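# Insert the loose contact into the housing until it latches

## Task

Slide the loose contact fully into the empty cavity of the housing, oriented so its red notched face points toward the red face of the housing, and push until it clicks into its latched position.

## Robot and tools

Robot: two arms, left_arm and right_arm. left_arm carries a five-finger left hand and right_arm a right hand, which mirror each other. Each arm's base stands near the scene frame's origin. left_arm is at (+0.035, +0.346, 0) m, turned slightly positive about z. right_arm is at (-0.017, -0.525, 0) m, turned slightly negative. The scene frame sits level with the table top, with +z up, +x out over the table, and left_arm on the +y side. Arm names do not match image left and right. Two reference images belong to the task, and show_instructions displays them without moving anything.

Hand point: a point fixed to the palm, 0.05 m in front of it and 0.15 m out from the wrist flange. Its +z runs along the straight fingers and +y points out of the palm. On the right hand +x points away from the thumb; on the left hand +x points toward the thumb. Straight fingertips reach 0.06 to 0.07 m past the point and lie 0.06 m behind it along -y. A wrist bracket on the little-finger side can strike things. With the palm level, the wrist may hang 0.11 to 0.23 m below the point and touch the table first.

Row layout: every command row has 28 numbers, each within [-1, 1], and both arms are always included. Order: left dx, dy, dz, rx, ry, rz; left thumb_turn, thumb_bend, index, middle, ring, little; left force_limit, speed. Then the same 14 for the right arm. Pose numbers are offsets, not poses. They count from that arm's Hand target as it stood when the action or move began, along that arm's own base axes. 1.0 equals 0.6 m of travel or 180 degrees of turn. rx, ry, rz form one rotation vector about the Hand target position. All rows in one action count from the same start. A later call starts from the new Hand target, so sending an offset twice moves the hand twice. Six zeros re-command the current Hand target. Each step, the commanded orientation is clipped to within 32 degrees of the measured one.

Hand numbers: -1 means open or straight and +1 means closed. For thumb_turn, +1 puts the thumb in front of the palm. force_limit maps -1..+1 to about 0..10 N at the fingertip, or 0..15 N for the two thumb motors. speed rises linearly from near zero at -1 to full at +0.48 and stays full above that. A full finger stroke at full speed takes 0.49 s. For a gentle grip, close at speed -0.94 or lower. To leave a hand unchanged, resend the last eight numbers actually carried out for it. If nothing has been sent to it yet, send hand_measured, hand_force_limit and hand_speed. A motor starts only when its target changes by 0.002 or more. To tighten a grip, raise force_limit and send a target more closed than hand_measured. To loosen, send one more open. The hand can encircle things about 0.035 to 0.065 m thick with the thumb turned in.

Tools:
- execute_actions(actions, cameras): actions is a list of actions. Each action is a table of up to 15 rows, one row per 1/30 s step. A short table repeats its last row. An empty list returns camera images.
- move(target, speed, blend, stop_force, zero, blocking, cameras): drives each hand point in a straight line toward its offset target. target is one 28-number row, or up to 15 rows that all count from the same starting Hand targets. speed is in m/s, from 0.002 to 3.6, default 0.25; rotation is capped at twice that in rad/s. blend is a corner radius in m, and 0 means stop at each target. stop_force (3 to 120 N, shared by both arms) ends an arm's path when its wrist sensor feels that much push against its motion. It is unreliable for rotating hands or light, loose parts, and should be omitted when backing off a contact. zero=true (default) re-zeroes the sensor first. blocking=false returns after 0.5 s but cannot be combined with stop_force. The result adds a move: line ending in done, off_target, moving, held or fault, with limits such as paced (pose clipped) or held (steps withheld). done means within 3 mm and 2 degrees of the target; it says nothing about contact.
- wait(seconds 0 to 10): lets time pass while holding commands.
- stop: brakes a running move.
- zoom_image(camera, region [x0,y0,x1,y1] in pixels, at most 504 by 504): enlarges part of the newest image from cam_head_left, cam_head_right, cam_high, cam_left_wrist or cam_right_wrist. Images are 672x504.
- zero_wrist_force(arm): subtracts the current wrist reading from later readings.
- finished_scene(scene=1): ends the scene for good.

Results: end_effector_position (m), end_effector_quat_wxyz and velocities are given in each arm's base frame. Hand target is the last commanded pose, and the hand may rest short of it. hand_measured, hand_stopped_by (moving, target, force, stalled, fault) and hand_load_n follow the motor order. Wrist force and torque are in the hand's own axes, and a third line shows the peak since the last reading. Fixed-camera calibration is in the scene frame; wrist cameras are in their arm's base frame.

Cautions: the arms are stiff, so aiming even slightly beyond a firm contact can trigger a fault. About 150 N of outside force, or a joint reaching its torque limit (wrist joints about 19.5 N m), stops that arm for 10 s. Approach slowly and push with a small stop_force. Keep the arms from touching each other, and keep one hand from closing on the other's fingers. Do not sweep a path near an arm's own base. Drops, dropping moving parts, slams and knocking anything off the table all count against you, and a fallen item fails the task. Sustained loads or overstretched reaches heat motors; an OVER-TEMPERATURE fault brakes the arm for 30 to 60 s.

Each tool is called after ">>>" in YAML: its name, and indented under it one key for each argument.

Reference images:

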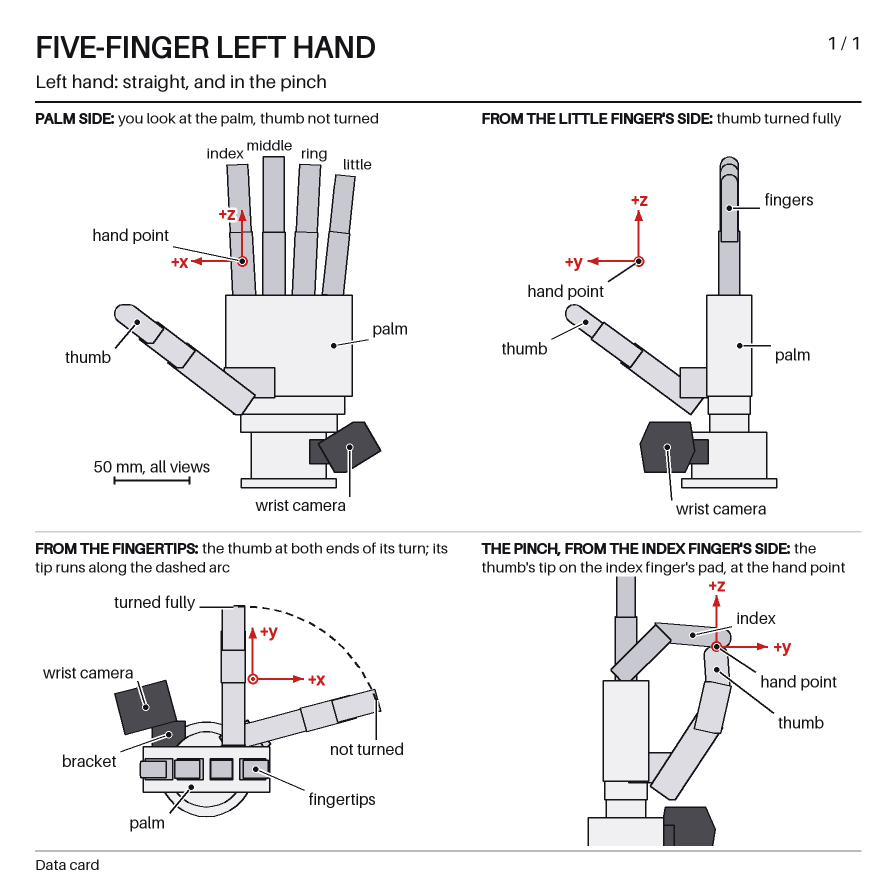

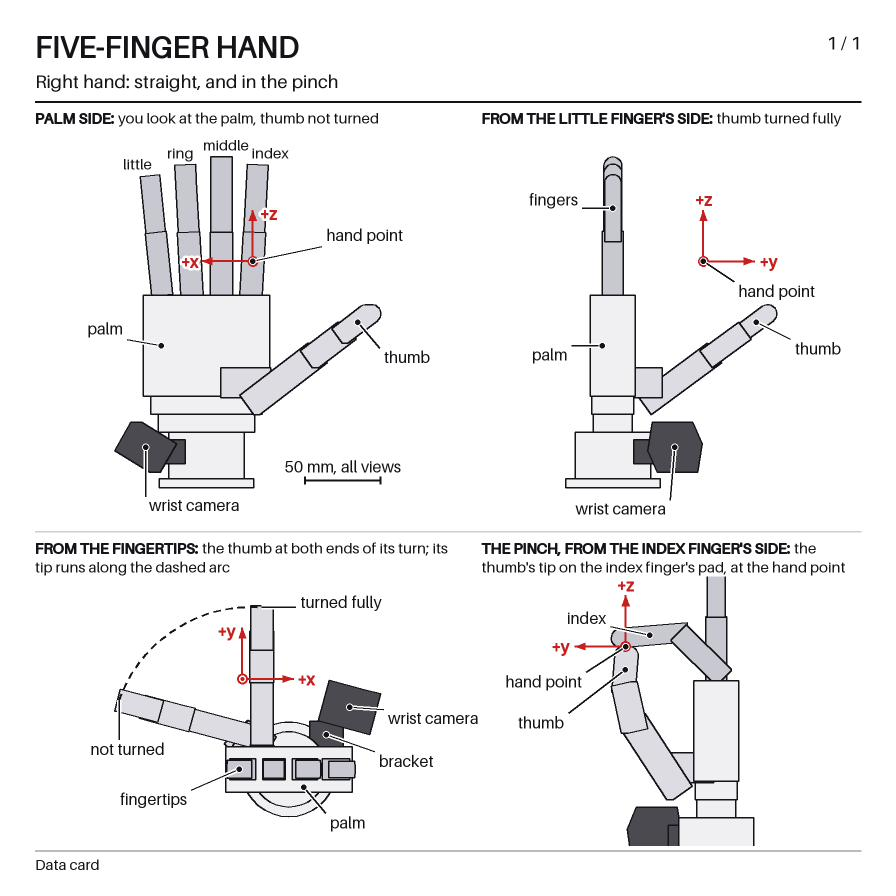

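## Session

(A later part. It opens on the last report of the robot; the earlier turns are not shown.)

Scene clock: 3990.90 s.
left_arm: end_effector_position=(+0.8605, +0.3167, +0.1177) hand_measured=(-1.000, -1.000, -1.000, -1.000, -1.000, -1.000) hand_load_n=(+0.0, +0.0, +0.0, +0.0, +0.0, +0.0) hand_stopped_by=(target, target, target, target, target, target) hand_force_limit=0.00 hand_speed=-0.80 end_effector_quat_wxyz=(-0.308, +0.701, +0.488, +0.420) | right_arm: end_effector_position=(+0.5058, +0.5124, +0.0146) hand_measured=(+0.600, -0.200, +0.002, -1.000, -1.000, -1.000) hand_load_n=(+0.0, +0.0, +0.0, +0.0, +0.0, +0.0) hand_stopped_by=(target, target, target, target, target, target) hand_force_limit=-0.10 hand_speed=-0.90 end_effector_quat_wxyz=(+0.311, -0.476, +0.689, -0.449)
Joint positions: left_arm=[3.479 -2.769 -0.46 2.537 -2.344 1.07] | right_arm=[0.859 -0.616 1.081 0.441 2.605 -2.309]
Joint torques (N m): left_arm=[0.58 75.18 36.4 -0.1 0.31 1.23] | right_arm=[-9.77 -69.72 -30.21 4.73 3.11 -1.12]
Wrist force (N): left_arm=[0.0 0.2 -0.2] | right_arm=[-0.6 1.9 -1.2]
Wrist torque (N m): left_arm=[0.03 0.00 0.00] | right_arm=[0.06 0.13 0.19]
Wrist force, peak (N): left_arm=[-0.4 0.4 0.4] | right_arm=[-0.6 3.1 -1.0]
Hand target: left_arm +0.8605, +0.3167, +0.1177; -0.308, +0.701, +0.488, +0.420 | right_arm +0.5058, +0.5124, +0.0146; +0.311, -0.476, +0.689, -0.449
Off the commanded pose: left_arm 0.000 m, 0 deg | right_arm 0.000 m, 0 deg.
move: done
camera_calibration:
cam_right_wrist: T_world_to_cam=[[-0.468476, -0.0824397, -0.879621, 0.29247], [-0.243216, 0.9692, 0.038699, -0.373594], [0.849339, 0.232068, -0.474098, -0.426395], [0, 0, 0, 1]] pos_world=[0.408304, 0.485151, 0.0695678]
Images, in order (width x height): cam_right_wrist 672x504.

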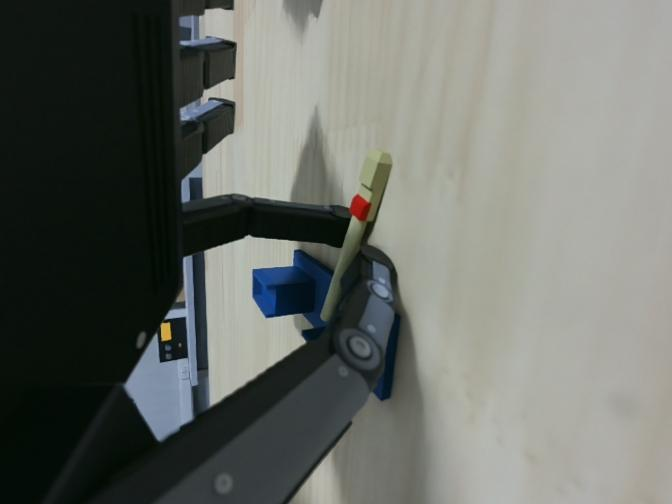

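>>> move:
  target:
    - [0,0,0,0,0,0,-1,-1,-1,-1,-1,-1,0,-0.8,0.0018,0.0047,0,0,0,0,0.6,-0.2,0.0,-1,-1,-1,-0.1,-0.9]
    - [0,0,0,0,0,0,-1,-1,-1,-1,-1,-1,0,-0.8,0.0018,0.0047,0,0,0,0,0.6,-0.2,0.4,-1,-1,-1,-0.4,-0.94]
  speed: 0.02
  cameras: ["cam_right_wrist"]

>>> zoom_image:
  camera: "cam_right_wrist"
  region: [310, 160, 470, 320]

Scene clock: 4038.43 s.
left_arm: end_effector_position=(+0.8605, +0.3167, +0.1177) hand_measured=(-1.000, -1.000, -1.000, -1.000, -1.000, -1.000) hand_load_n=(-0.5, +0.0, +0.0, +0.0, +0.0, -0.5) hand_stopped_by=(target, target, target, target, target, target) hand_force_limit=0.00 hand_speed=-0.80 end_effector_quat_wxyz=(-0.308, +0.701, +0.488, +0.420) | right_arm: end_effector_position=(+0.5069, +0.5152, +0.0146) hand_measured=(+0.600, -0.200, +0.192, -1.000, -1.000, -1.000) hand_load_n=(+0.5, +2.0, +3.0, +0.0, +0.0, +0.0) hand_stopped_by=(target, target, force, target, target, target) hand_force_limit=-0.40 hand_speed=-0.94 end_effector_quat_wxyz=(+0.311, -0.476, +0.689, -0.449)
Joint positions: left_arm=[3.479 -2.769 -0.46 2.537 -2.344 1.07] | right_arm=[0.861 -0.608 1.066 0.45 2.606 -2.307]
Joint torques (N m): left_arm=[0.37 75.24 35.74 0.07 0.28 1.25] | right_arm=[3.67 -70.24 -15.66 -0.3 1.46 -1.25]
Wrist force (N): left_arm=[0.1 -0.3 0.0] | right_arm=[-0.6 2.6 -0.7]
Wrist torque (N m): left_arm=[-0.05 0.00 0.01] | right_arm=[0.06 0.09 0.21]
Wrist force, peak (N): left_arm=[-0.3 0.4 0.5] | right_arm=[-0.6 3.0 -0.9]
Hand target: left_arm +0.8605, +0.3167, +0.1177; -0.308, +0.701, +0.488, +0.420 | right_arm +0.5069, +0.5152, +0.0146; +0.311, -0.476, +0.689, -0.449
Off the commanded pose: left_arm 0.000 m, 0 deg | right_arm 0.000 m, 0 deg.
move: done
camera_calibration:
cam_right_wrist: T_world_to_cam=[[-0.468476, -0.0824397, -0.879621, 0.293224], [-0.243216, 0.9692, 0.038699, -0.376137], [0.849339, 0.232068, -0.474098, -0.428002], [0, 0, 0, 1]] pos_world=[0.409404, 0.488051, 0.0695678]
Images, in order (width x height): cam_right_wrist 672x504.

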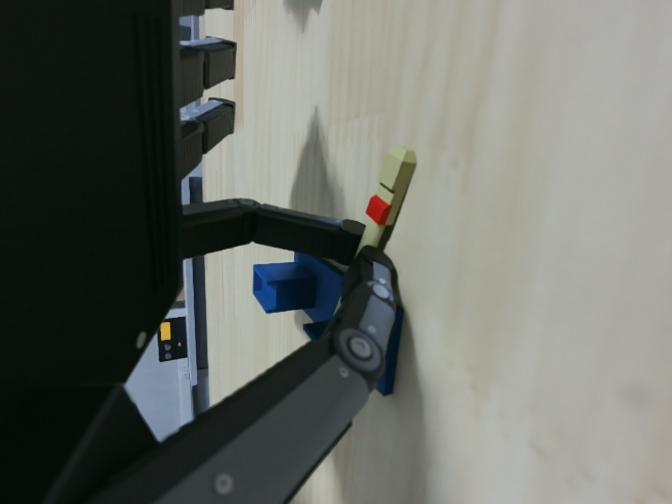

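Scaled by 3.150.

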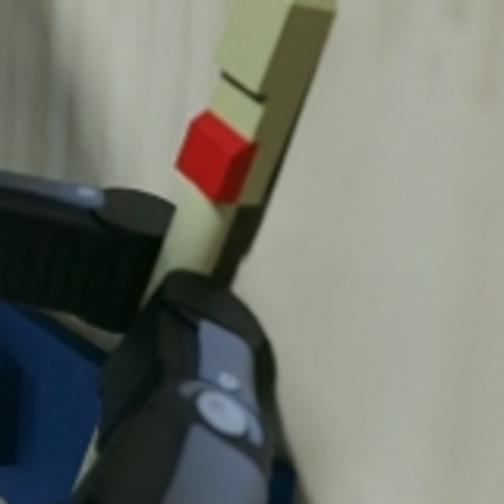

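>>> move:
  target: [0,0,0,0,0,0,-1,-1,-1,-1,-1,-1,0,-0.8,0,0,0,0,0,0,0.6,-0.2,0.6,-1,-1,-1,-0.1,-0.94]
  cameras: ["cam_right_wrist"]

>>> zoom_image:
  camera: "cam_right_wrist"
  region: [330, 190, 430, 290]

Scene clock: 4075.43 s.
left_arm: end_effector_position=(+0.8605, +0.3167, +0.1177) hand_measured=(-1.000, -1.000, -1.000, -1.000, -1.000, -1.000) hand_load_n=(+0.0, +0.0, +0.0, +0.0, +0.5, +0.0) hand_stopped_by=(target, target, target, target, target, target) hand_force_limit=0.00 hand_speed=-0.80 end_effector_quat_wxyz=(-0.308, +0.701, +0.488, +0.420) | right_arm: end_effector_position=(+0.5069, +0.5152, +0.0146) hand_measured=(+0.600, -0.202, +0.200, -1.000, -1.000, -1.000) hand_load_n=(+0.5, +4.0, +5.5, +0.0, +0.0, +0.0) hand_stopped_by=(target, target, force, target, target, target) hand_force_limit=-0.10 hand_speed=-0.94 end_effector_quat_wxyz=(+0.311, -0.476, +0.689, -0.449)
Joint positions: left_arm=[3.479 -2.769 -0.46 2.537 -2.344 1.07] | right_arm=[0.861 -0.608 1.066 0.45 2.606 -2.307]
Joint torques (N m): left_arm=[0.2 75.2 36.04 0 0.32 1.16] | right_arm=[-5.63 -68.26 -19.53 -0.26 -0.34 -2.34]
Wrist force (N): left_arm=[0.0 0.1 0.0] | right_arm=[-0.3 1.3 -1.2]
Wrist torque (N m): left_arm=[0.01 0.01 0.00] | right_arm=[-0.02 0.08 0.21]
Wrist force, peak (N): left_arm=[0.1 0.2 0.6] | right_arm=[-0.7 2.8 -1.1]
Hand target: left_arm +0.8605, +0.3167, +0.1177; -0.308, +0.701, +0.488, +0.420 | right_arm +0.5069, +0.5152, +0.0146; +0.311, -0.476, +0.689, -0.449
Off the commanded pose: left_arm 0.000 m, 0 deg | right_arm 0.000 m, 0 deg.
move: done
camera_calibration:
cam_right_wrist: T_world_to_cam=[[-0.468476, -0.0824397, -0.879621, 0.293224], [-0.243216, 0.9692, 0.038699, -0.376137], [0.849339, 0.232068, -0.474098, -0.428002], [0, 0, 0, 1]] pos_world=[0.409404, 0.488051, 0.0695678]
Images, in order (width x height): cam_right_wrist 672x504.

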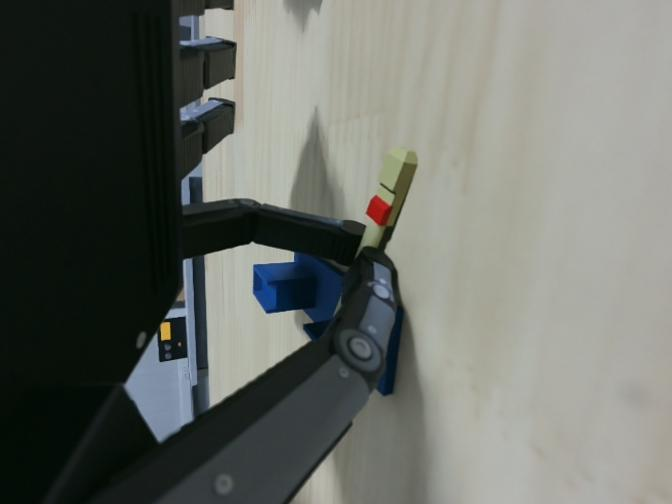

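Scaled by 5.040.

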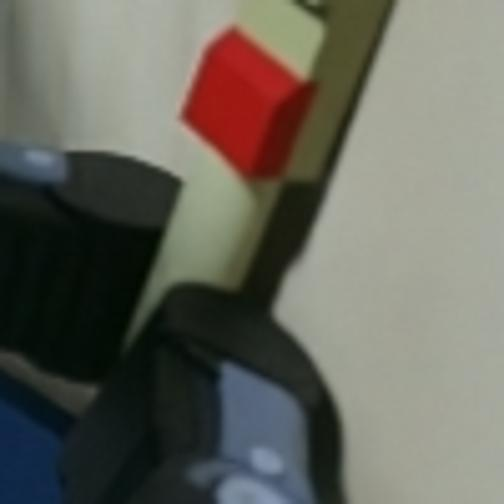

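>>> move:
  target: [0,0,0,0,0,0,-1,-1,-1,-1,-1,-1,0,-0.8,0,0,0.02,0,0,0,0.6,-0.2,0.6,-1,-1,-1,-0.1,-0.94]
  speed: 0.02
  cameras: ["cam_right_wrist"]

>>> zoom_image:
  camera: "cam_right_wrist"
  region: [300, 130, 460, 290]

Scene clock: 4085.30 s.
left_arm: end_effector_position=(+0.8605, +0.3167, +0.1177) hand_measured=(-1.000, -1.000, -1.000, -1.000, -1.000, -1.000) hand_load_n=(+0.0, +0.0, +0.0, -0.5, +0.0, +0.0) hand_stopped_by=(target, target, target, target, target, target) hand_force_limit=0.00 hand_speed=-0.80 end_effector_quat_wxyz=(-0.308, +0.701, +0.488, +0.420) | right_arm: end_effector_position=(+0.5069, +0.5152, +0.0268) hand_measured=(+0.600, -0.202, +0.200, -1.000, -1.000, -1.000) hand_load_n=(+0.5, +4.0, +5.5, +0.0, +0.0, +0.0) hand_stopped_by=(target, target, force, target, target, target) hand_force_limit=-0.10 hand_speed=-0.94 end_effector_quat_wxyz=(+0.311, -0.476, +0.689, -0.449)
Joint positions: left_arm=[3.479 -2.769 -0.46 2.537 -2.344 1.07] | right_arm=[0.861 -0.622 1.06 0.471 2.606 -2.307]
Joint torques (N m): left_arm=[0.3 75.3 36.23 -0.01 0.26 1.27] | right_arm=[-6.24 -53.3 -24.96 0.85 -0.18 -1.06]
Wrist force (N): left_arm=[0.2 0.2 -0.2] | right_arm=[-0.6 3.0 -0.8]
Wrist torque (N m): left_arm=[0.04 -0.02 0.00] | right_arm=[0.08 0.09 0.21]
Wrist force, peak (N): left_arm=[-0.4 0.4 0.3] | right_arm=[-0.8 3.4 -0.7]
Hand target: left_arm +0.8605, +0.3167, +0.1177; -0.308, +0.701, +0.488, +0.420 | right_arm +0.5069, +0.5152, +0.0266; +0.311, -0.476, +0.689, -0.449
Off the commanded pose: left_arm 0.000 m, 0 deg | right_arm 0.000 m, 0 deg.
move: done
camera_calibration:
cam_right_wrist: T_world_to_cam=[[-0.468465, -0.0824838, -0.879623, 0.303973], [-0.243237, 0.969196, 0.0386586, -0.376596], [0.849339, 0.232067, -0.474098, -0.422218], [0, 0, 0, 1]] pos_world=[0.409405, 0.488051, 0.0817678]
Images, in order (width x height): cam_right_wrist 672x504.

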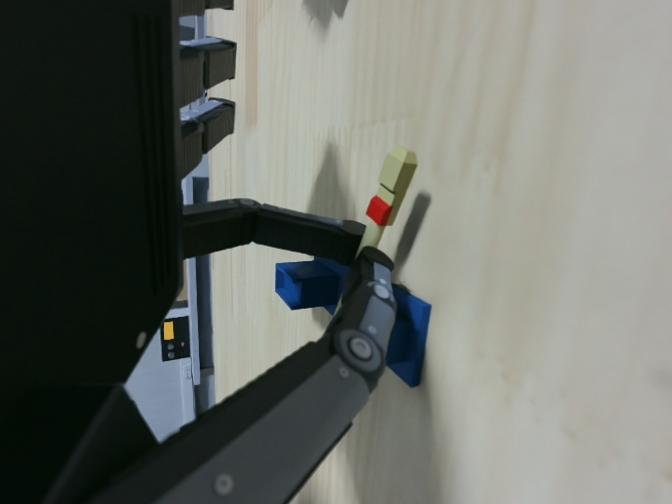

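Scaled by 3.150.

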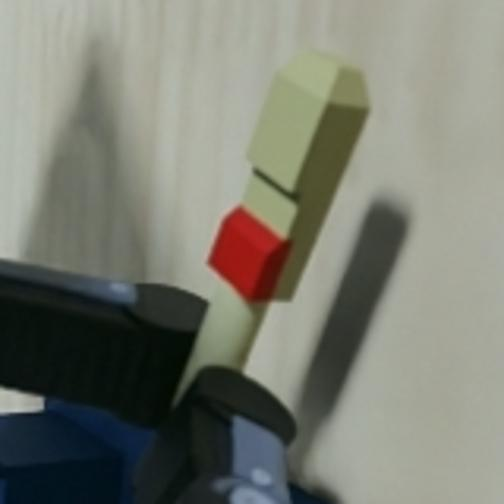

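>>> move:
  target:
    - [0,0,0,0,0,0,-1,-1,-1,-1,-1,-1,0,-0.8,0,0,0.09,0,0,0,0.6,-0.2,0.6,-1,-1,-1,-0.1,-0.94]
    - [0,0,0,0,0,0,-1,-1,-1,-1,-1,-1,0,-0.8,-0.0948,-0.1587,0.1557,-0.3224,0.1216,0,0.6,-0.2,0.6,-1,-1,-1,-0.1,-0.94]
  speed: [0.08,0.15]
  blend: [0.02,0]
  cameras: ["cam_right_wrist","cam_head_left","cam_high"]

Scene clock: 4174.23 s.
left_arm: end_effector_position=(+0.8605, +0.3167, +0.1177) hand_measured=(-1.000, -1.000, -1.000, -1.000, -1.000, -1.000) hand_load_n=(+0.0, +0.0, -0.5, +0.0, +0.0, +0.0) hand_stopped_by=(target, target, target, target, target, target) hand_force_limit=0.00 hand_speed=-0.80 end_effector_quat_wxyz=(-0.308, +0.701, +0.488, +0.420) | right_arm: end_effector_position=(+0.4709, +0.4549, +0.1056) hand_measured=(+0.600, -0.202, +0.200, -1.000, -1.000, -1.000) hand_load_n=(+1.0, +4.0, +5.5, +0.0, +0.0, +0.0) hand_stopped_by=(target, target, force, target, target, target) hand_force_limit=-0.10 hand_speed=-0.94 end_effector_quat_wxyz=(-0.062, +0.600, -0.544, +0.584)
Joint positions: left_arm=[3.479 -2.769 -0.46 2.537 -2.344 1.07] | right_arm=[0.898 -0.48 0.739 1.184 2.822 -2.435]
Joint torques (N m): left_arm=[0.81 75.42 35.75 0.01 0.38 1.34] | right_arm=[6.02 -73.83 -21.77 0.48 0.56 -1.59]
Wrist force (N): left_arm=[0.0 0.2 0.1] | right_arm=[-1.8 1.8 -1.1]
Wrist torque (N m): left_arm=[0.03 -0.01 0.00] | right_arm=[-0.10 0.16 0.21]
Wrist force, peak (N): left_arm=[-0.1 0.4 0.5] | right_arm=[-0.5 4.2 -0.4]
Hand target: left_arm +0.8605, +0.3167, +0.1177; -0.308, +0.701, +0.488, +0.420 | right_arm +0.4709, +0.4549, +0.1056; -0.062, +0.600, -0.544, +0.583 (not the last commanded pose)
Off the commanded pose: left_arm 0.000 m, 0 deg | right_arm 0.043 m, 23 deg.
move: held (right_arm; a check stopped the path); path passed 1 of 2 targets; limits=held
pose unreachable (right arm): on one or more control steps of this call, first in action 0 (counted from 0), this arm could not follow its commanded pose, so it was not sent that pose on those steps. It may still have moved: this result reports where it is.
cause: moving toward the commanded pose would bring two parts of the arm too close to each other (joints 4 (wrist 1) to 6 (wrist 3) lie between them).
camera_calibration:
cam_right_wrist: T_world_to_cam=[[-0.645256, -0.553221, -0.526869, 0.611607], [-0.300807, 0.81792, -0.490431, -0.178079], [0.702253, -0.157968, -0.69418, -0.0703898], [0, 0, 0, 1]] pos_world=[0.390507, 0.472888, 0.186038]
Images, in order (width x height): cam_head_left 672x504, cam_high 672x504, cam_right_wrist 672x504.

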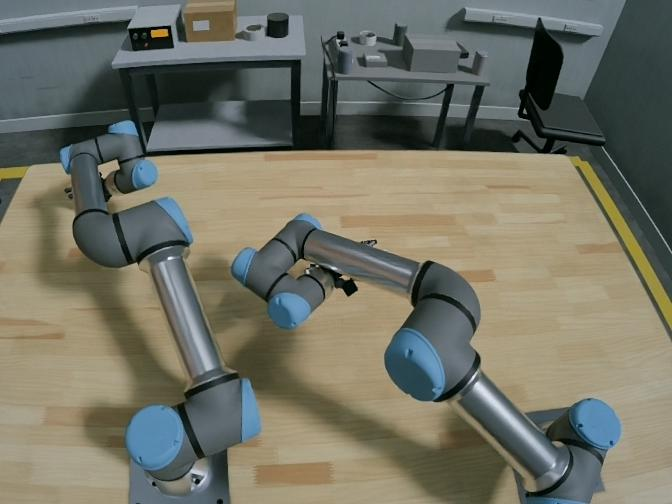

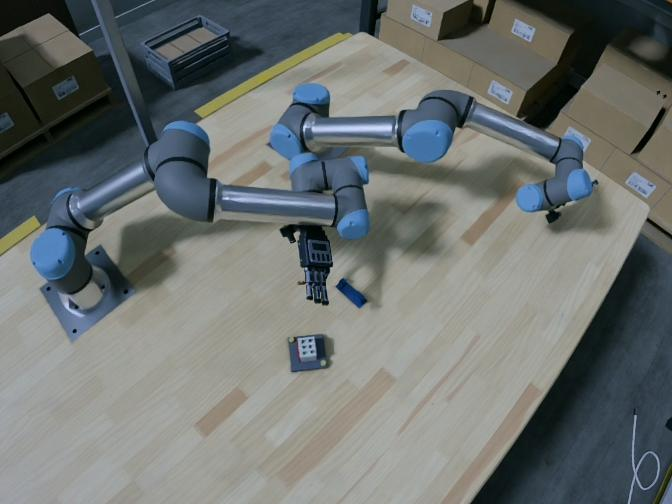

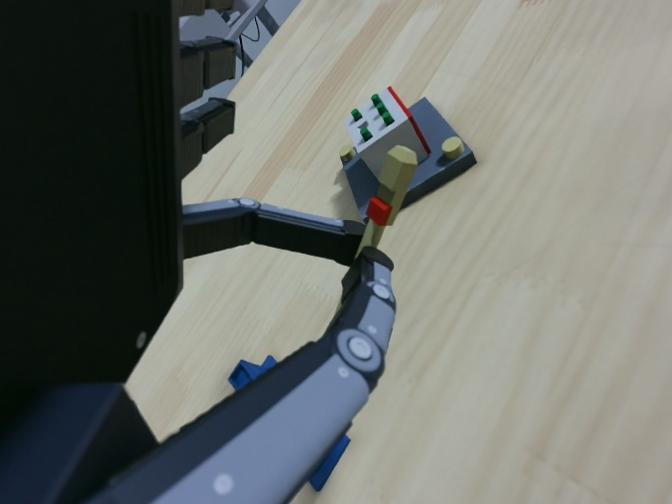

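>>> move:
  target: [0,0,0,0,0,0,-1,-1,-1,-1,-1,-1,0,-0.8,-0.0348,-0.0915,0.024,-0.1271,0.0132,0.1449,0.6,-0.2,0.6,-1,-1,-1,-0.1,-0.94]
  speed: 0.12
  cameras: ["cam_right_wrist","cam_head_left"]

Scene clock: 4225.57 s.
left_arm: end_effector_position=(+0.8605, +0.3167, +0.1177) hand_measured=(-1.000, -1.000, -1.000, -1.000, -1.000, -1.000) hand_load_n=(+0.0, +0.0, +0.0, +0.0, +0.0, +0.0) hand_stopped_by=(target, target, target, target, target, target) hand_force_limit=0.00 hand_speed=-0.80 end_effector_quat_wxyz=(-0.308, +0.701, +0.488, +0.420) | right_arm: end_effector_position=(+0.4501, +0.3999, +0.1201) hand_measured=(+0.600, -0.202, +0.200, -1.000, -1.000, -1.000) hand_load_n=(+1.0, +4.0, +5.5, +0.0, +0.0, +0.0) hand_stopped_by=(target, target, force, target, target, target) hand_force_limit=-0.10 hand_speed=-0.94 end_effector_quat_wxyz=(-0.061, +0.718, -0.271, +0.638)
Joint positions: left_arm=[3.479 -2.769 -0.46 2.537 -2.344 1.07] | right_arm=[0.893 -0.965 1.509 -0.116 2.694 -3.867]
Joint torques (N m): left_arm=[0.81 74.99 36.32 0.05 0.31 1.28] | right_arm=[6.6 -43.14 -25.09 1.67 3.58 0.12]
Wrist force (N): left_arm=[-0.3 0.0 0.3] | right_arm=[-1.3 1.6 -1.4]
Wrist torque (N m): left_arm=[-0.03 0.06 -0.02] | right_arm=[-0.04 0.06 0.21]
Wrist force, peak (N): left_arm=[0.1 0.7 -0.1] | right_arm=[-1.6 2.2 -1.3]
Hand target: left_arm +0.8605, +0.3167, +0.1177; -0.308, +0.701, +0.488, +0.420 | right_arm +0.4500, +0.4000, +0.1200; -0.061, +0.719, -0.271, +0.638
Off the commanded pose: left_arm 0.000 m, 0 deg | right_arm 0.000 m, 0 deg.
move: done
camera_calibration:
cam_right_wrist: T_world_to_cam=[[-0.313094, -0.928106, -0.201471, 0.536773], [-0.602652, 0.35811, -0.71314, 0.214226], [0.734018, -0.101863, -0.671447, -0.0938453], [0, 0, 0, 1]] pos_world=[0.366048, 0.411907, 0.197905]
Images, in order (width x height): cam_head_left 672x504, cam_right_wrist 672x504.

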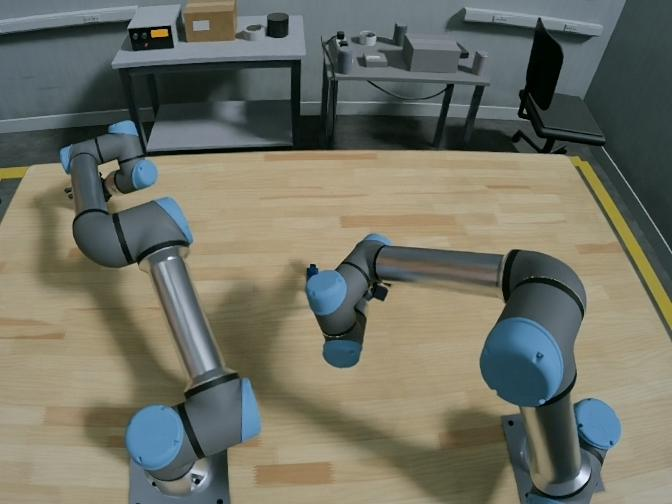

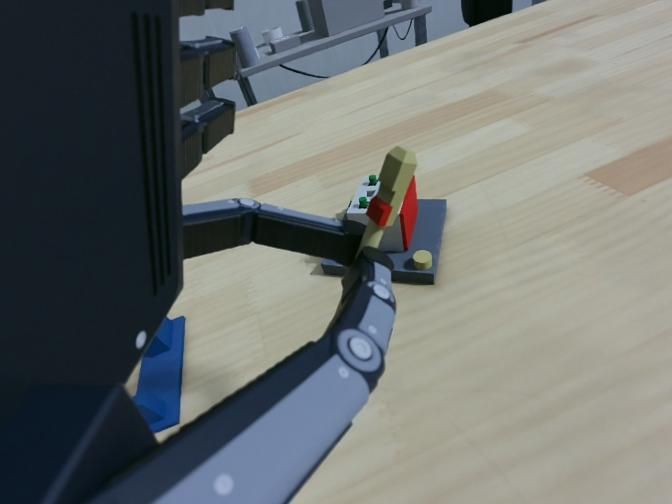

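>>> move:
  target:
    - [0,0,0,0,0,0,-1,-1,-1,-1,-1,-1,0,-0.8,0,0,-0.142,0,0,0,0.6,-0.2,0.6,-1,-1,-1,-0.1,-0.94]
    - [0,0,0,0,0,0,-1,-1,-1,-1,-1,-1,0,-0.8,0.004,-0.045,-0.175,0,0,0,0.6,-0.2,0.6,-1,-1,-1,-0.1,-0.94]
  speed: [0.08,0.015]
  stop_force: 5
  cameras: ["cam_right_wrist"]

>>> zoom_image:
  camera: "cam_right_wrist"
  region: [300, 130, 460, 290]

Scene clock: 4270.73 s.
left_arm: end_effector_position=(+0.8605, +0.3167, +0.1177) hand_measured=(-1.000, -1.000, -1.000, -1.000, -1.000, -1.000) hand_load_n=(-0.5, +0.0, +0.5, +0.0, +0.0, +0.5) hand_stopped_by=(target, target, target, target, target, target) hand_force_limit=0.00 hand_speed=-0.80 end_effector_quat_wxyz=(-0.308, +0.701, +0.488, +0.420) | right_arm: end_effector_position=(+0.4525, +0.3730, +0.0150) hand_measured=(+0.600, -0.200, +0.202, -1.000, -1.000, -1.000) hand_load_n=(+0.5, +0.0, +0.0, +0.0, +0.0, +0.0) hand_stopped_by=(target, target, force, target, target, target) hand_force_limit=-0.10 hand_speed=-0.94 end_effector_quat_wxyz=(-0.061, +0.719, -0.271, +0.638)
Joint positions: left_arm=[3.479 -2.769 -0.46 2.537 -2.344 1.07] | right_arm=[0.856 -0.863 1.659 -0.398 2.66 -3.9]
Joint torques (N m): left_arm=[0.63 75.33 36.05 0.12 0.33 1.41] | right_arm=[10.76 -46.25 -26.75 2.71 2.35 2.4]
Wrist force (N): left_arm=[0.1 0.1 0.3] | right_arm=[-1.3 1.7 -1.1]
Wrist torque (N m): left_arm=[0.00 -0.01 0.01] | right_arm=[-0.03 0.08 0.20]
Wrist force, peak (N): left_arm=[-0.4 0.2 0.6] | right_arm=[-1.9 1.8 -0.9]
Hand target: left_arm +0.8605, +0.3167, +0.1177; -0.308, +0.701, +0.488, +0.420 | right_arm +0.4524, +0.3730, +0.0150; -0.061, +0.719, -0.271, +0.638
Off the commanded pose: left_arm 0.000 m, 0 deg | right_arm 0.000 m, 0 deg.
move: done
camera_calibration:
cam_right_wrist: T_world_to_cam=[[-0.31297, -0.92818, -0.201323, 0.491229], [-0.602714, 0.357917, -0.713184, 0.150431], [0.734021, -0.101865, -0.671444, -0.168853], [0, 0, 0, 1]] pos_world=[0.368348, 0.384907, 0.0928051]
Images, in order (width x height): cam_right_wrist 672x504.

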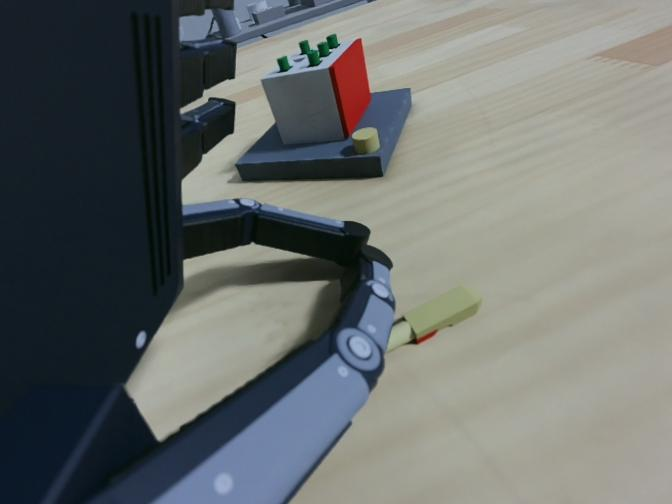

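Scaled by 3.150.

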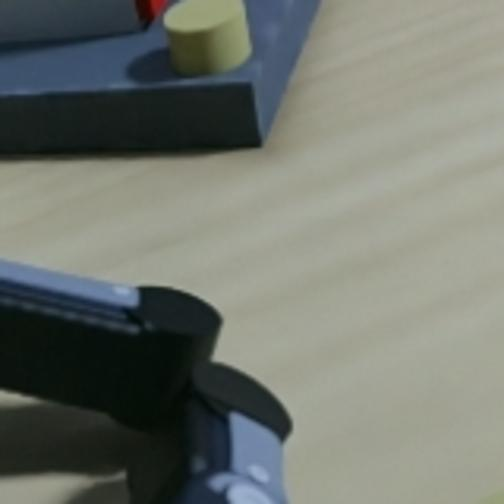

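>>> move:
  target: [0,0,0,0,0,0,-1,-1,-1,-1,-1,-1,0,-0.8,0,0,0.15,0,0,0,0.6,-0.2,0.0,-1,-1,-1,-0.1,-0.9]
  speed: 0.12
  cameras: ["cam_right_wrist","cam_head_right"]

>>> zoom_image:
  camera: "cam_right_wrist"
  region: [370, 260, 530, 420]

Scene clock: 4283.80 s.
left_arm: end_effector_position=(+0.8605, +0.3167, +0.1177) hand_measured=(-1.000, -1.000, -1.000, -1.000, -1.000, -1.000) hand_load_n=(+0.0, +0.0, +0.0, +0.0, +0.0, +0.0) hand_stopped_by=(target, target, target, target, target, target) hand_force_limit=0.00 hand_speed=-0.80 end_effector_quat_wxyz=(-0.308, +0.701, +0.488, +0.420) | right_arm: end_effector_position=(+0.4525, +0.3730, +0.1050) hand_measured=(+0.600, -0.200, +0.000, -1.000, -1.000, -1.000) hand_load_n=(+0.0, +0.0, +0.0, +0.0, +0.0, +0.0) hand_stopped_by=(target, target, target, target, target, target) hand_force_limit=-0.10 hand_speed=-0.90 end_effector_quat_wxyz=(-0.061, +0.719, -0.271, +0.638)
Joint positions: left_arm=[3.479 -2.769 -0.46 2.537 -2.344 1.07] | right_arm=[0.856 -1 1.611 -0.213 2.66 -3.9]
Joint torques (N m): left_arm=[0.66 75.07 36.07 0.01 0.38 1.32] | right_arm=[9.92 -47.01 -14.8 -0.29 1.62 2.06]
Wrist force (N): left_arm=[-0.2 0.2 0.0] | right_arm=[-1.2 1.6 -1.2]
Wrist torque (N m): left_arm=[0.03 0.04 -0.02] | right_arm=[-0.04 0.06 0.21]
Wrist force, peak (N): left_arm=[-0.3 0.3 0.5] | right_arm=[-2.2 2.2 -0.9]
Hand target: left_arm +0.8605, +0.3167, +0.1177; -0.308, +0.701, +0.488, +0.420 | right_arm +0.4524, +0.3730, +0.1050; -0.061, +0.719, -0.271, +0.638
Off the commanded pose: left_arm 0.000 m, 0 deg | right_arm 0.000 m, 0 deg.
move: done
camera_calibration:
cam_right_wrist: T_world_to_cam=[[-0.312901, -0.92819, -0.201385, 0.50943], [-0.60274, 0.35792, -0.71316, 0.214586], [0.734028, -0.101766, -0.671451, -0.108453], [0, 0, 0, 1]] pos_world=[0.368348, 0.385007, 0.182805]
Images, in order (width x height): cam_head_right 672x504, cam_right_wrist 672x504.

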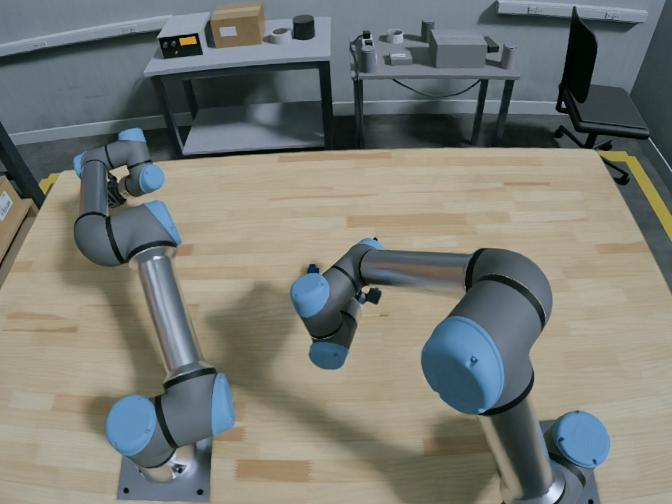

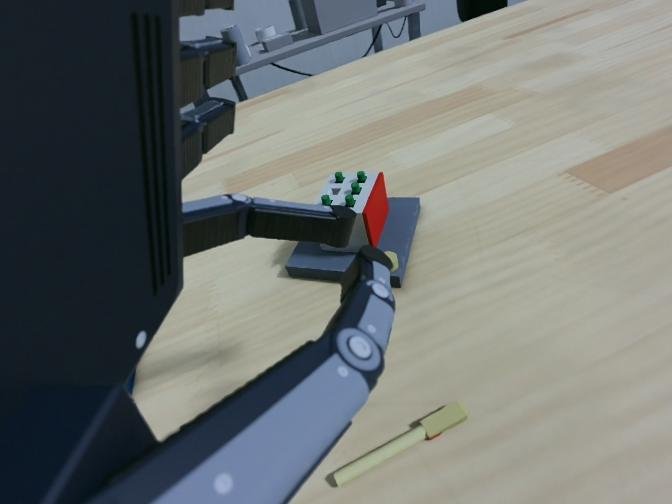

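Scaled by 3.150.

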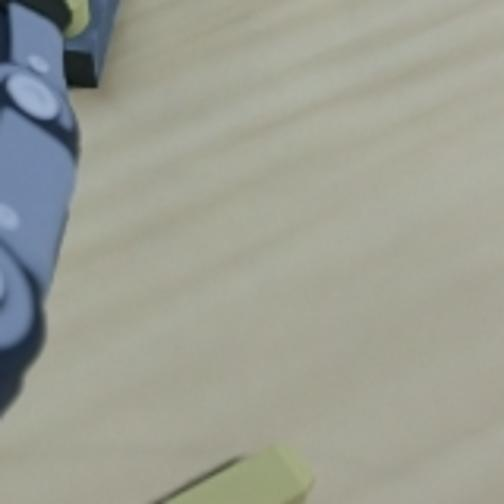

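>>> zoom_image:
  camera: "cam_right_wrist"
  region: [320, 390, 480, 500]

Scaled by 3.150.

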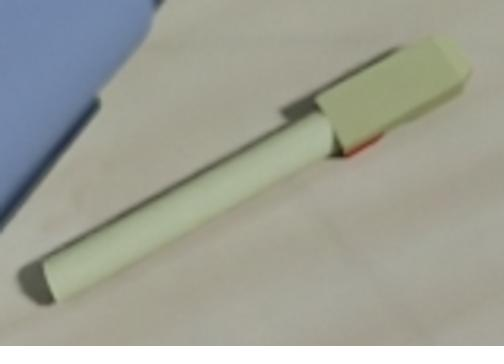

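>>> move:
  target: [0,0,0,0,0,0,-1,-1,-1,-1,-1,-1,0,-0.8,-0.0677,-0.0408,-0.065,0.3422,0.0311,-0.0104,0.6,-0.2,0.1,-1,-1,-1,-0.1,-0.9]
  speed: 0.2
  cameras: ["cam_right_wrist"]

>>> zoom_image:
  camera: "cam_right_wrist"
  region: [310, 130, 470, 330]

Scene clock: 4936.57 s.
left_arm: end_effector_position=(+0.8605, +0.3167, +0.1177) hand_measured=(-1.000, -1.000, -1.000, -1.000, -1.000, -1.000) hand_load_n=(+0.0, +0.0, +0.0, +0.0, +0.0, +0.0) hand_stopped_by=(target, target, target, target, target, target) hand_force_limit=0.00 hand_speed=-0.80 end_effector_quat_wxyz=(-0.308, +0.701, +0.488, +0.420) | right_arm: end_effector_position=(+0.4119, +0.3484, +0.0661) hand_measured=(+0.600, -0.200, +0.100, -1.000, -1.000, -1.000) hand_load_n=(+0.0, +0.0, +0.0, +0.0, +0.0, +0.0) hand_stopped_by=(target, target, target, target, target, target) hand_force_limit=-0.10 hand_speed=-0.90 end_effector_quat_wxyz=(-0.397, +0.611, -0.573, +0.376)
Joint positions: left_arm=[3.479 -2.769 -0.46 2.537 -2.344 1.07] | right_arm=[0.603 -1.329 2.07 -0.266 2.064 -2.908]
Joint torques (N m): left_arm=[0.24 75.68 36.14 0.16 0.46 1.47] | right_arm=[9.7 -22.95 -22.45 1.37 0.12 -0.47]
Wrist force (N): left_arm=[0.1 0.3 0.2] | right_arm=[-0.8 2.4 -0.3]
Wrist torque (N m): left_arm=[0.03 0.00 -0.01] | right_arm=[-0.02 0.14 0.22]
Wrist force, peak (N): left_arm=[-0.3 0.6 0.3] | right_arm=[-0.7 2.9 -0.8]
Hand target: left_arm +0.8605, +0.3167, +0.1177; -0.308, +0.701, +0.488, +0.420 | right_arm +0.4118, +0.3485, +0.0660; -0.397, +0.611, -0.573, +0.376
Off the commanded pose: left_arm 0.000 m, 0 deg | right_arm 0.000 m, 0 deg.
move: done
camera_calibration:
cam_right_wrist: T_world_to_cam=[[-0.39323, -0.27114, -0.878552, 0.314893], [-0.6187, 0.784861, 0.034698, -0.0204384], [0.680133, 0.557204, -0.476385, -0.327648], [0, 0, 0, 1]] pos_world=[0.334024, 0.283988, 0.121272]
Images, in order (width x height): cam_right_wrist 672x504.

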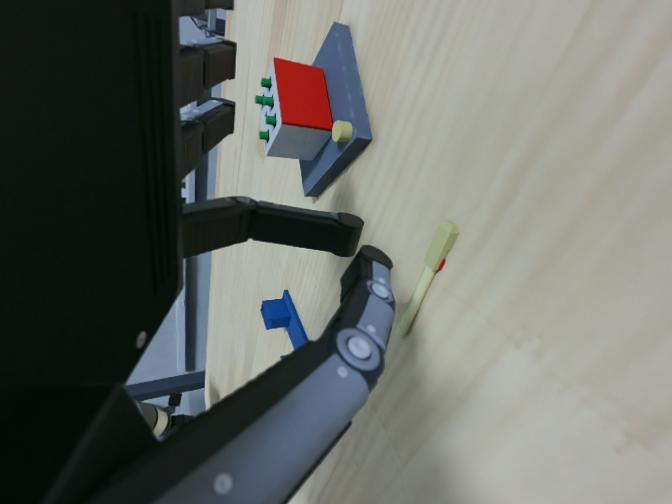

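Scaled by 2.520.

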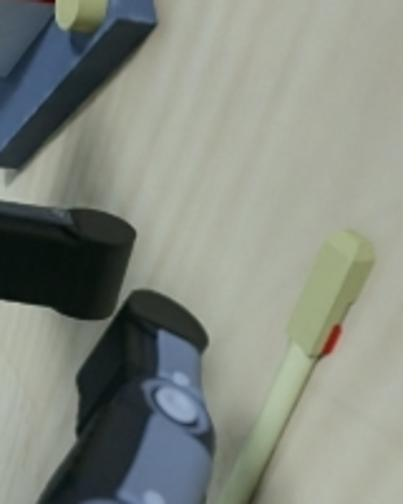

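>>> zoom_image:
  camera: "cam_right_wrist"
  region: [400, 210, 480, 290]

Scaled by 6.300.

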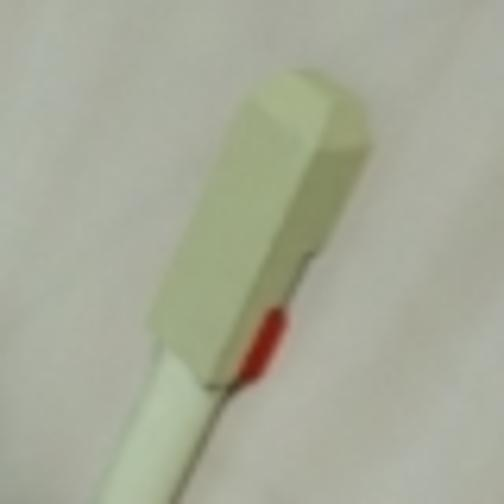

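>>> move:
  target:
    - [0,0,0,0,0,0,-1,-1,-1,-1,-1,-1,0,-0.8,0.0032,0.0118,-0.06,0,0,0,0.6,-0.2,0.1,-1,-1,-1,-0.1,-0.9]
    - [0,0,0,0,0,0,-1,-1,-1,-1,-1,-1,0,-0.8,0.0032,0.0118,-0.08,0,0,0,0.6,-0.2,0.1,-1,-1,-1,-0.1,-0.9]
  speed: [0.06,0.012]
  stop_force: 3
  cameras: ["cam_right_wrist"]

>>> zoom_image:
  camera: "cam_right_wrist"
  region: [300, 150, 420, 270]

Scene clock: 4989.93 s.
left_arm: end_effector_position=(+0.8605, +0.3167, +0.1177) hand_measured=(-1.000, -1.000, -1.000, -1.000, -1.000, -1.000) hand_load_n=(-0.5, +0.0, +0.0, +0.0, +0.0, +0.0) hand_stopped_by=(target, target, target, target, target, target) hand_force_limit=0.00 hand_speed=-0.80 end_effector_quat_wxyz=(-0.308, +0.701, +0.488, +0.420) | right_arm: end_effector_position=(+0.4137, +0.3556, +0.0204) hand_measured=(+0.600, -0.200, +0.100, -1.000, -1.000, -1.000) hand_load_n=(+0.0, +0.0, +0.0, +0.0, -0.5, +0.0) hand_stopped_by=(target, target, target, target, target, target) hand_force_limit=-0.10 hand_speed=-0.90 end_effector_quat_wxyz=(-0.397, +0.611, -0.573, +0.376)
Joint positions: left_arm=[3.479 -2.769 -0.46 2.537 -2.344 1.07] | right_arm=[0.616 -1.226 2.088 -0.384 2.076 -2.901]
Joint torques (N m): left_arm=[0.36 75.54 35.59 0.21 0.38 1.36] | right_arm=[-3.28 -43.1 -26.72 -0.96 -1.14 -2.16]
Wrist force (N): left_arm=[-0.2 0.1 0.2] | right_arm=[-0.6 2.3 -0.4]
Wrist torque (N m): left_arm=[0.00 0.04 -0.01] | right_arm=[-0.02 0.09 0.24]
Wrist force, peak (N): left_arm=[-0.1 0.3 0.5] | right_arm=[2.4 -3.1 -4.2]
Hand target: left_arm +0.8605, +0.3167, +0.1177; -0.308, +0.701, +0.488, +0.420 | right_arm +0.4137, +0.3556, +0.0204; -0.397, +0.611, -0.573, +0.376 (not the last commanded pose)
Off the commanded pose: left_arm 0.000 m, 0 deg | right_arm 0.002 m, 0 deg.
move: contact (right_arm); path passed 1 of 2 targets
camera_calibration:
cam_right_wrist: T_world_to_cam=[[-0.393288, -0.271046, -0.878555, 0.277496], [-0.618807, 0.784767, 0.0348993, -0.0232049], [0.680002, 0.557382, -0.476365, -0.354629], [0, 0, 0, 1]] pos_world=[0.335925, 0.291088, 0.0756721]
Images, in order (width x height): cam_right_wrist 672x504.

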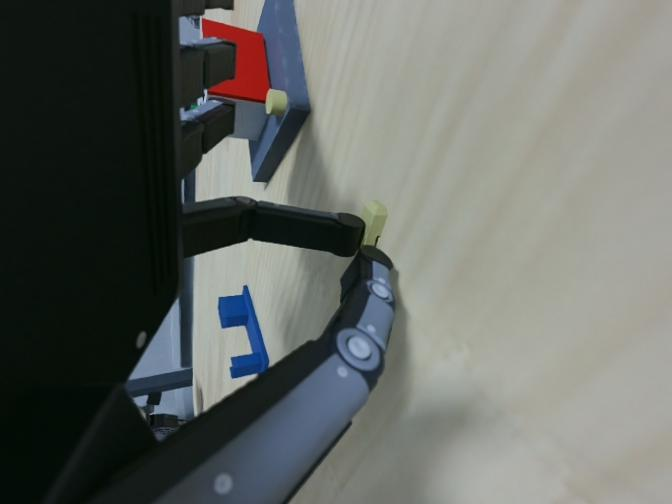

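Scaled by 4.200.

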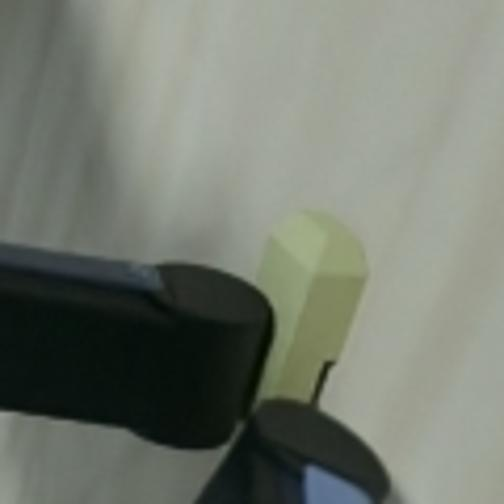

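>>> move:
  target:
    - [0,0,0,0,0,0,-1,-1,-1,-1,-1,-1,0,-0.8,0,0,-0.002,0,0,0,0.6,-0.2,0.1,-1,-1,-1,-0.1,-0.9]
    - [0,0,0,0,0,0,-1,-1,-1,-1,-1,-1,0,-0.8,0.0033,0.0002,-0.0023,0,0,0,0.6,-0.2,0.1,-1,-1,-1,-0.1,-0.9]
    - [0,0,0,0,0,0,-1,-1,-1,-1,-1,-1,0,-0.8,0.0067,0.0004,-0.0037,0,0,0,0.6,-0.2,0.1,-1,-1,-1,-0.1,-0.9]
    - [0,0,0,0,0,0,-1,-1,-1,-1,-1,-1,0,-0.8,0.0108,0.0007,-0.0058,0,0,0,0.6,-0.2,0.1,-1,-1,-1,-0.1,-0.9]
    - [0,0,0,0,0,0,-1,-1,-1,-1,-1,-1,0,-0.8,0.015,0.0009,-0.0078,0,0,0,0.6,-0.2,0.1,-1,-1,-1,-0.1,-0.9]
    - [0,0,0,0,0,0,-1,-1,-1,-1,-1,-1,0,-0.8,0.0183,0.0011,-0.0087,0,0,0,0.6,-0.2,0.1,-1,-1,-1,-0.1,-0.9]
  speed: 0.012
  blend: [0.0003,0.0008,0.0008,0.0008,0.0008,0]
  cameras: ["cam_right_wrist"]

>>> zoom_image:
  camera: "cam_right_wrist"
  region: [300, 150, 420, 270]

Scene clock: 5059.43 s.
left_arm: end_effector_position=(+0.8605, +0.3167, +0.1177) hand_measured=(-1.000, -1.000, -1.000, -1.000, -1.000, -1.000) hand_load_n=(-0.5, -0.5, +0.0, +0.0, +0.0, +0.0) hand_stopped_by=(target, target, target, target, target, target) hand_force_limit=0.00 hand_speed=-0.80 end_effector_quat_wxyz=(-0.308, +0.701, +0.488, +0.420) | right_arm: end_effector_position=(+0.4248, +0.3563, +0.0151) hand_measured=(+0.600, -0.200, +0.100, -1.000, -1.000, -1.000) hand_load_n=(+0.0, +0.0, +0.0, +0.0, +0.0, +0.0) hand_stopped_by=(target, target, target, target, target, target) hand_force_limit=-0.10 hand_speed=-0.90 end_effector_quat_wxyz=(-0.397, +0.611, -0.573, +0.376)
Joint positions: left_arm=[3.479 -2.769 -0.46 2.537 -2.344 1.07] | right_arm=[0.6 -1.204 2.072 -0.395 2.061 -2.909]
Joint torques (N m): left_arm=[0.51 75.04 36.3 0.17 0.49 1.51] | right_arm=[1.16 -38.5 -16.59 -1.18 -0.53 -1.62]
Wrist force (N): left_arm=[-0.2 0.2 0.1] | right_arm=[-0.7 2.5 -0.7]
Wrist torque (N m): left_arm=[0.02 0.05 -0.02] | right_arm=[0.02 0.12 0.24]
Wrist force, peak (N): left_arm=[-0.5 0.4 0.0] | right_arm=[3.4 -8.2 -9.2]
Hand target: left_arm +0.8605, +0.3167, +0.1177; -0.308, +0.701, +0.488, +0.420 | right_arm +0.4247, +0.3563, +0.0152; -0.397, +0.611, -0.573, +0.376
Off the commanded pose: left_arm 0.000 m, 0 deg | right_arm 0.000 m, 0 deg.
move: done
camera_calibration:
cam_right_wrist: T_world_to_cam=[[-0.393288, -0.271046, -0.878555, 0.277394], [-0.618807, 0.784767, 0.0348993, -0.0167005], [0.680002, 0.557382, -0.476365, -0.365092], [0, 0, 0, 1]] pos_world=[0.347025, 0.291788, 0.0703721]
Images, in order (width x height): cam_right_wrist 672x504.

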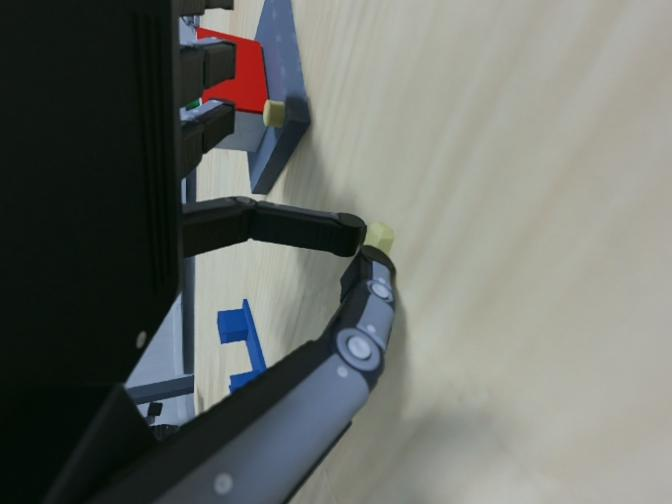

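Scaled by 4.200.

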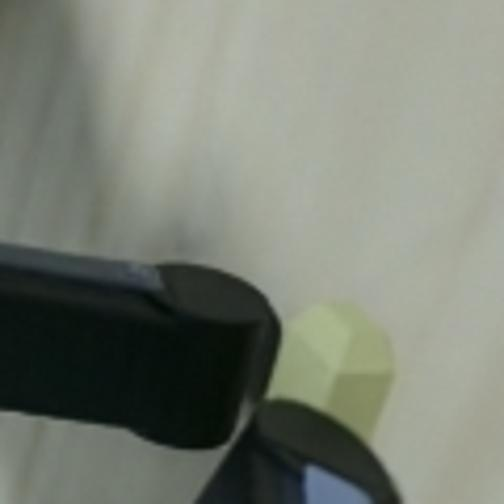

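>>> move:
  target: [0,0,0,0,0,0,-1,-1,-1,-1,-1,-1,0,-0.8,-0.02,-0.012,0.085,0,0,0,0.6,-0.2,0.1,-1,-1,-1,-0.1,-0.9]
  speed: 0.08
  cameras: ["cam_right_wrist"]

>>> zoom_image:
  camera: "cam_right_wrist"
  region: [390, 210, 510, 340]

Scene clock: 5070.10 s.
left_arm: end_effector_position=(+0.8605, +0.3167, +0.1177) hand_measured=(-1.000, -1.000, -1.000, -1.000, -1.000, -1.000) hand_load_n=(+0.0, +0.0, +0.0, +0.0, +0.0, +0.0) hand_stopped_by=(target, target, target, target, target, target) hand_force_limit=0.00 hand_speed=-0.80 end_effector_quat_wxyz=(-0.308, +0.701, +0.488, +0.420) | right_arm: end_effector_position=(+0.4128, +0.3491, +0.0662) hand_measured=(+0.600, -0.200, +0.100, -1.000, -1.000, -1.000) hand_load_n=(+0.0, +0.5, +0.0, +0.0, +0.0, +0.0) hand_stopped_by=(target, target, target, target, target, target) hand_force_limit=-0.10 hand_speed=-0.90 end_effector_quat_wxyz=(-0.397, +0.611, -0.573, +0.376)
Joint positions: left_arm=[3.479 -2.769 -0.46 2.537 -2.344 1.07] | right_arm=[0.603 -1.327 2.067 -0.265 2.063 -2.908]
Joint torques (N m): left_arm=[0.61 75.39 36.34 0.24 0.49 1.58] | right_arm=[5.39 -31.19 -12.78 -0.47 0.88 2.13]
Wrist force (N): left_arm=[-0.3 0.3 0.2] | right_arm=[-0.8 2.4 -0.4]
Wrist torque (N m): left_arm=[0.03 0.05 -0.02] | right_arm=[-0.02 0.13 0.23]
Wrist force, peak (N): left_arm=[-0.4 0.4 0.4] | right_arm=[-0.8 3.6 -0.4]
Hand target: left_arm +0.8605, +0.3167, +0.1177; -0.308, +0.701, +0.488, +0.420 | right_arm +0.4127, +0.3491, +0.0662; -0.397, +0.611, -0.573, +0.376
Off the commanded pose: left_arm 0.000 m, 0 deg | right_arm 0.000 m, 0 deg.
move: done
camera_calibration:
cam_right_wrist: T_world_to_cam=[[-0.393151, -0.270968, -0.87864, 0.31552], [-0.618822, 0.784757, 0.0348798, -0.020311], [0.680068, 0.557435, -0.476209, -0.328565], [0, 0, 0, 1]] pos_world=[0.334925, 0.284588, 0.121472]
Images, in order (width x height): cam_right_wrist 672x504.

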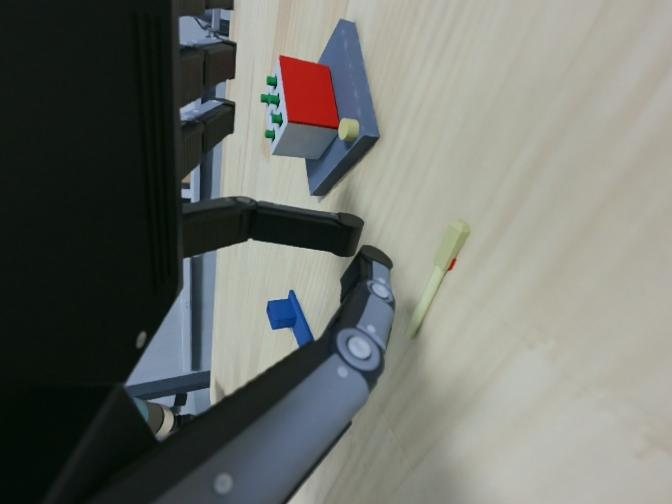

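Scaled by 3.877.

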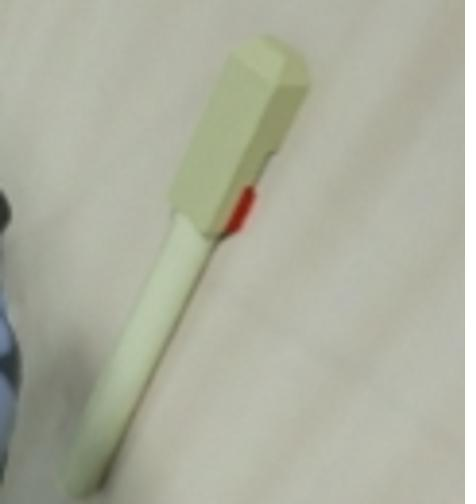

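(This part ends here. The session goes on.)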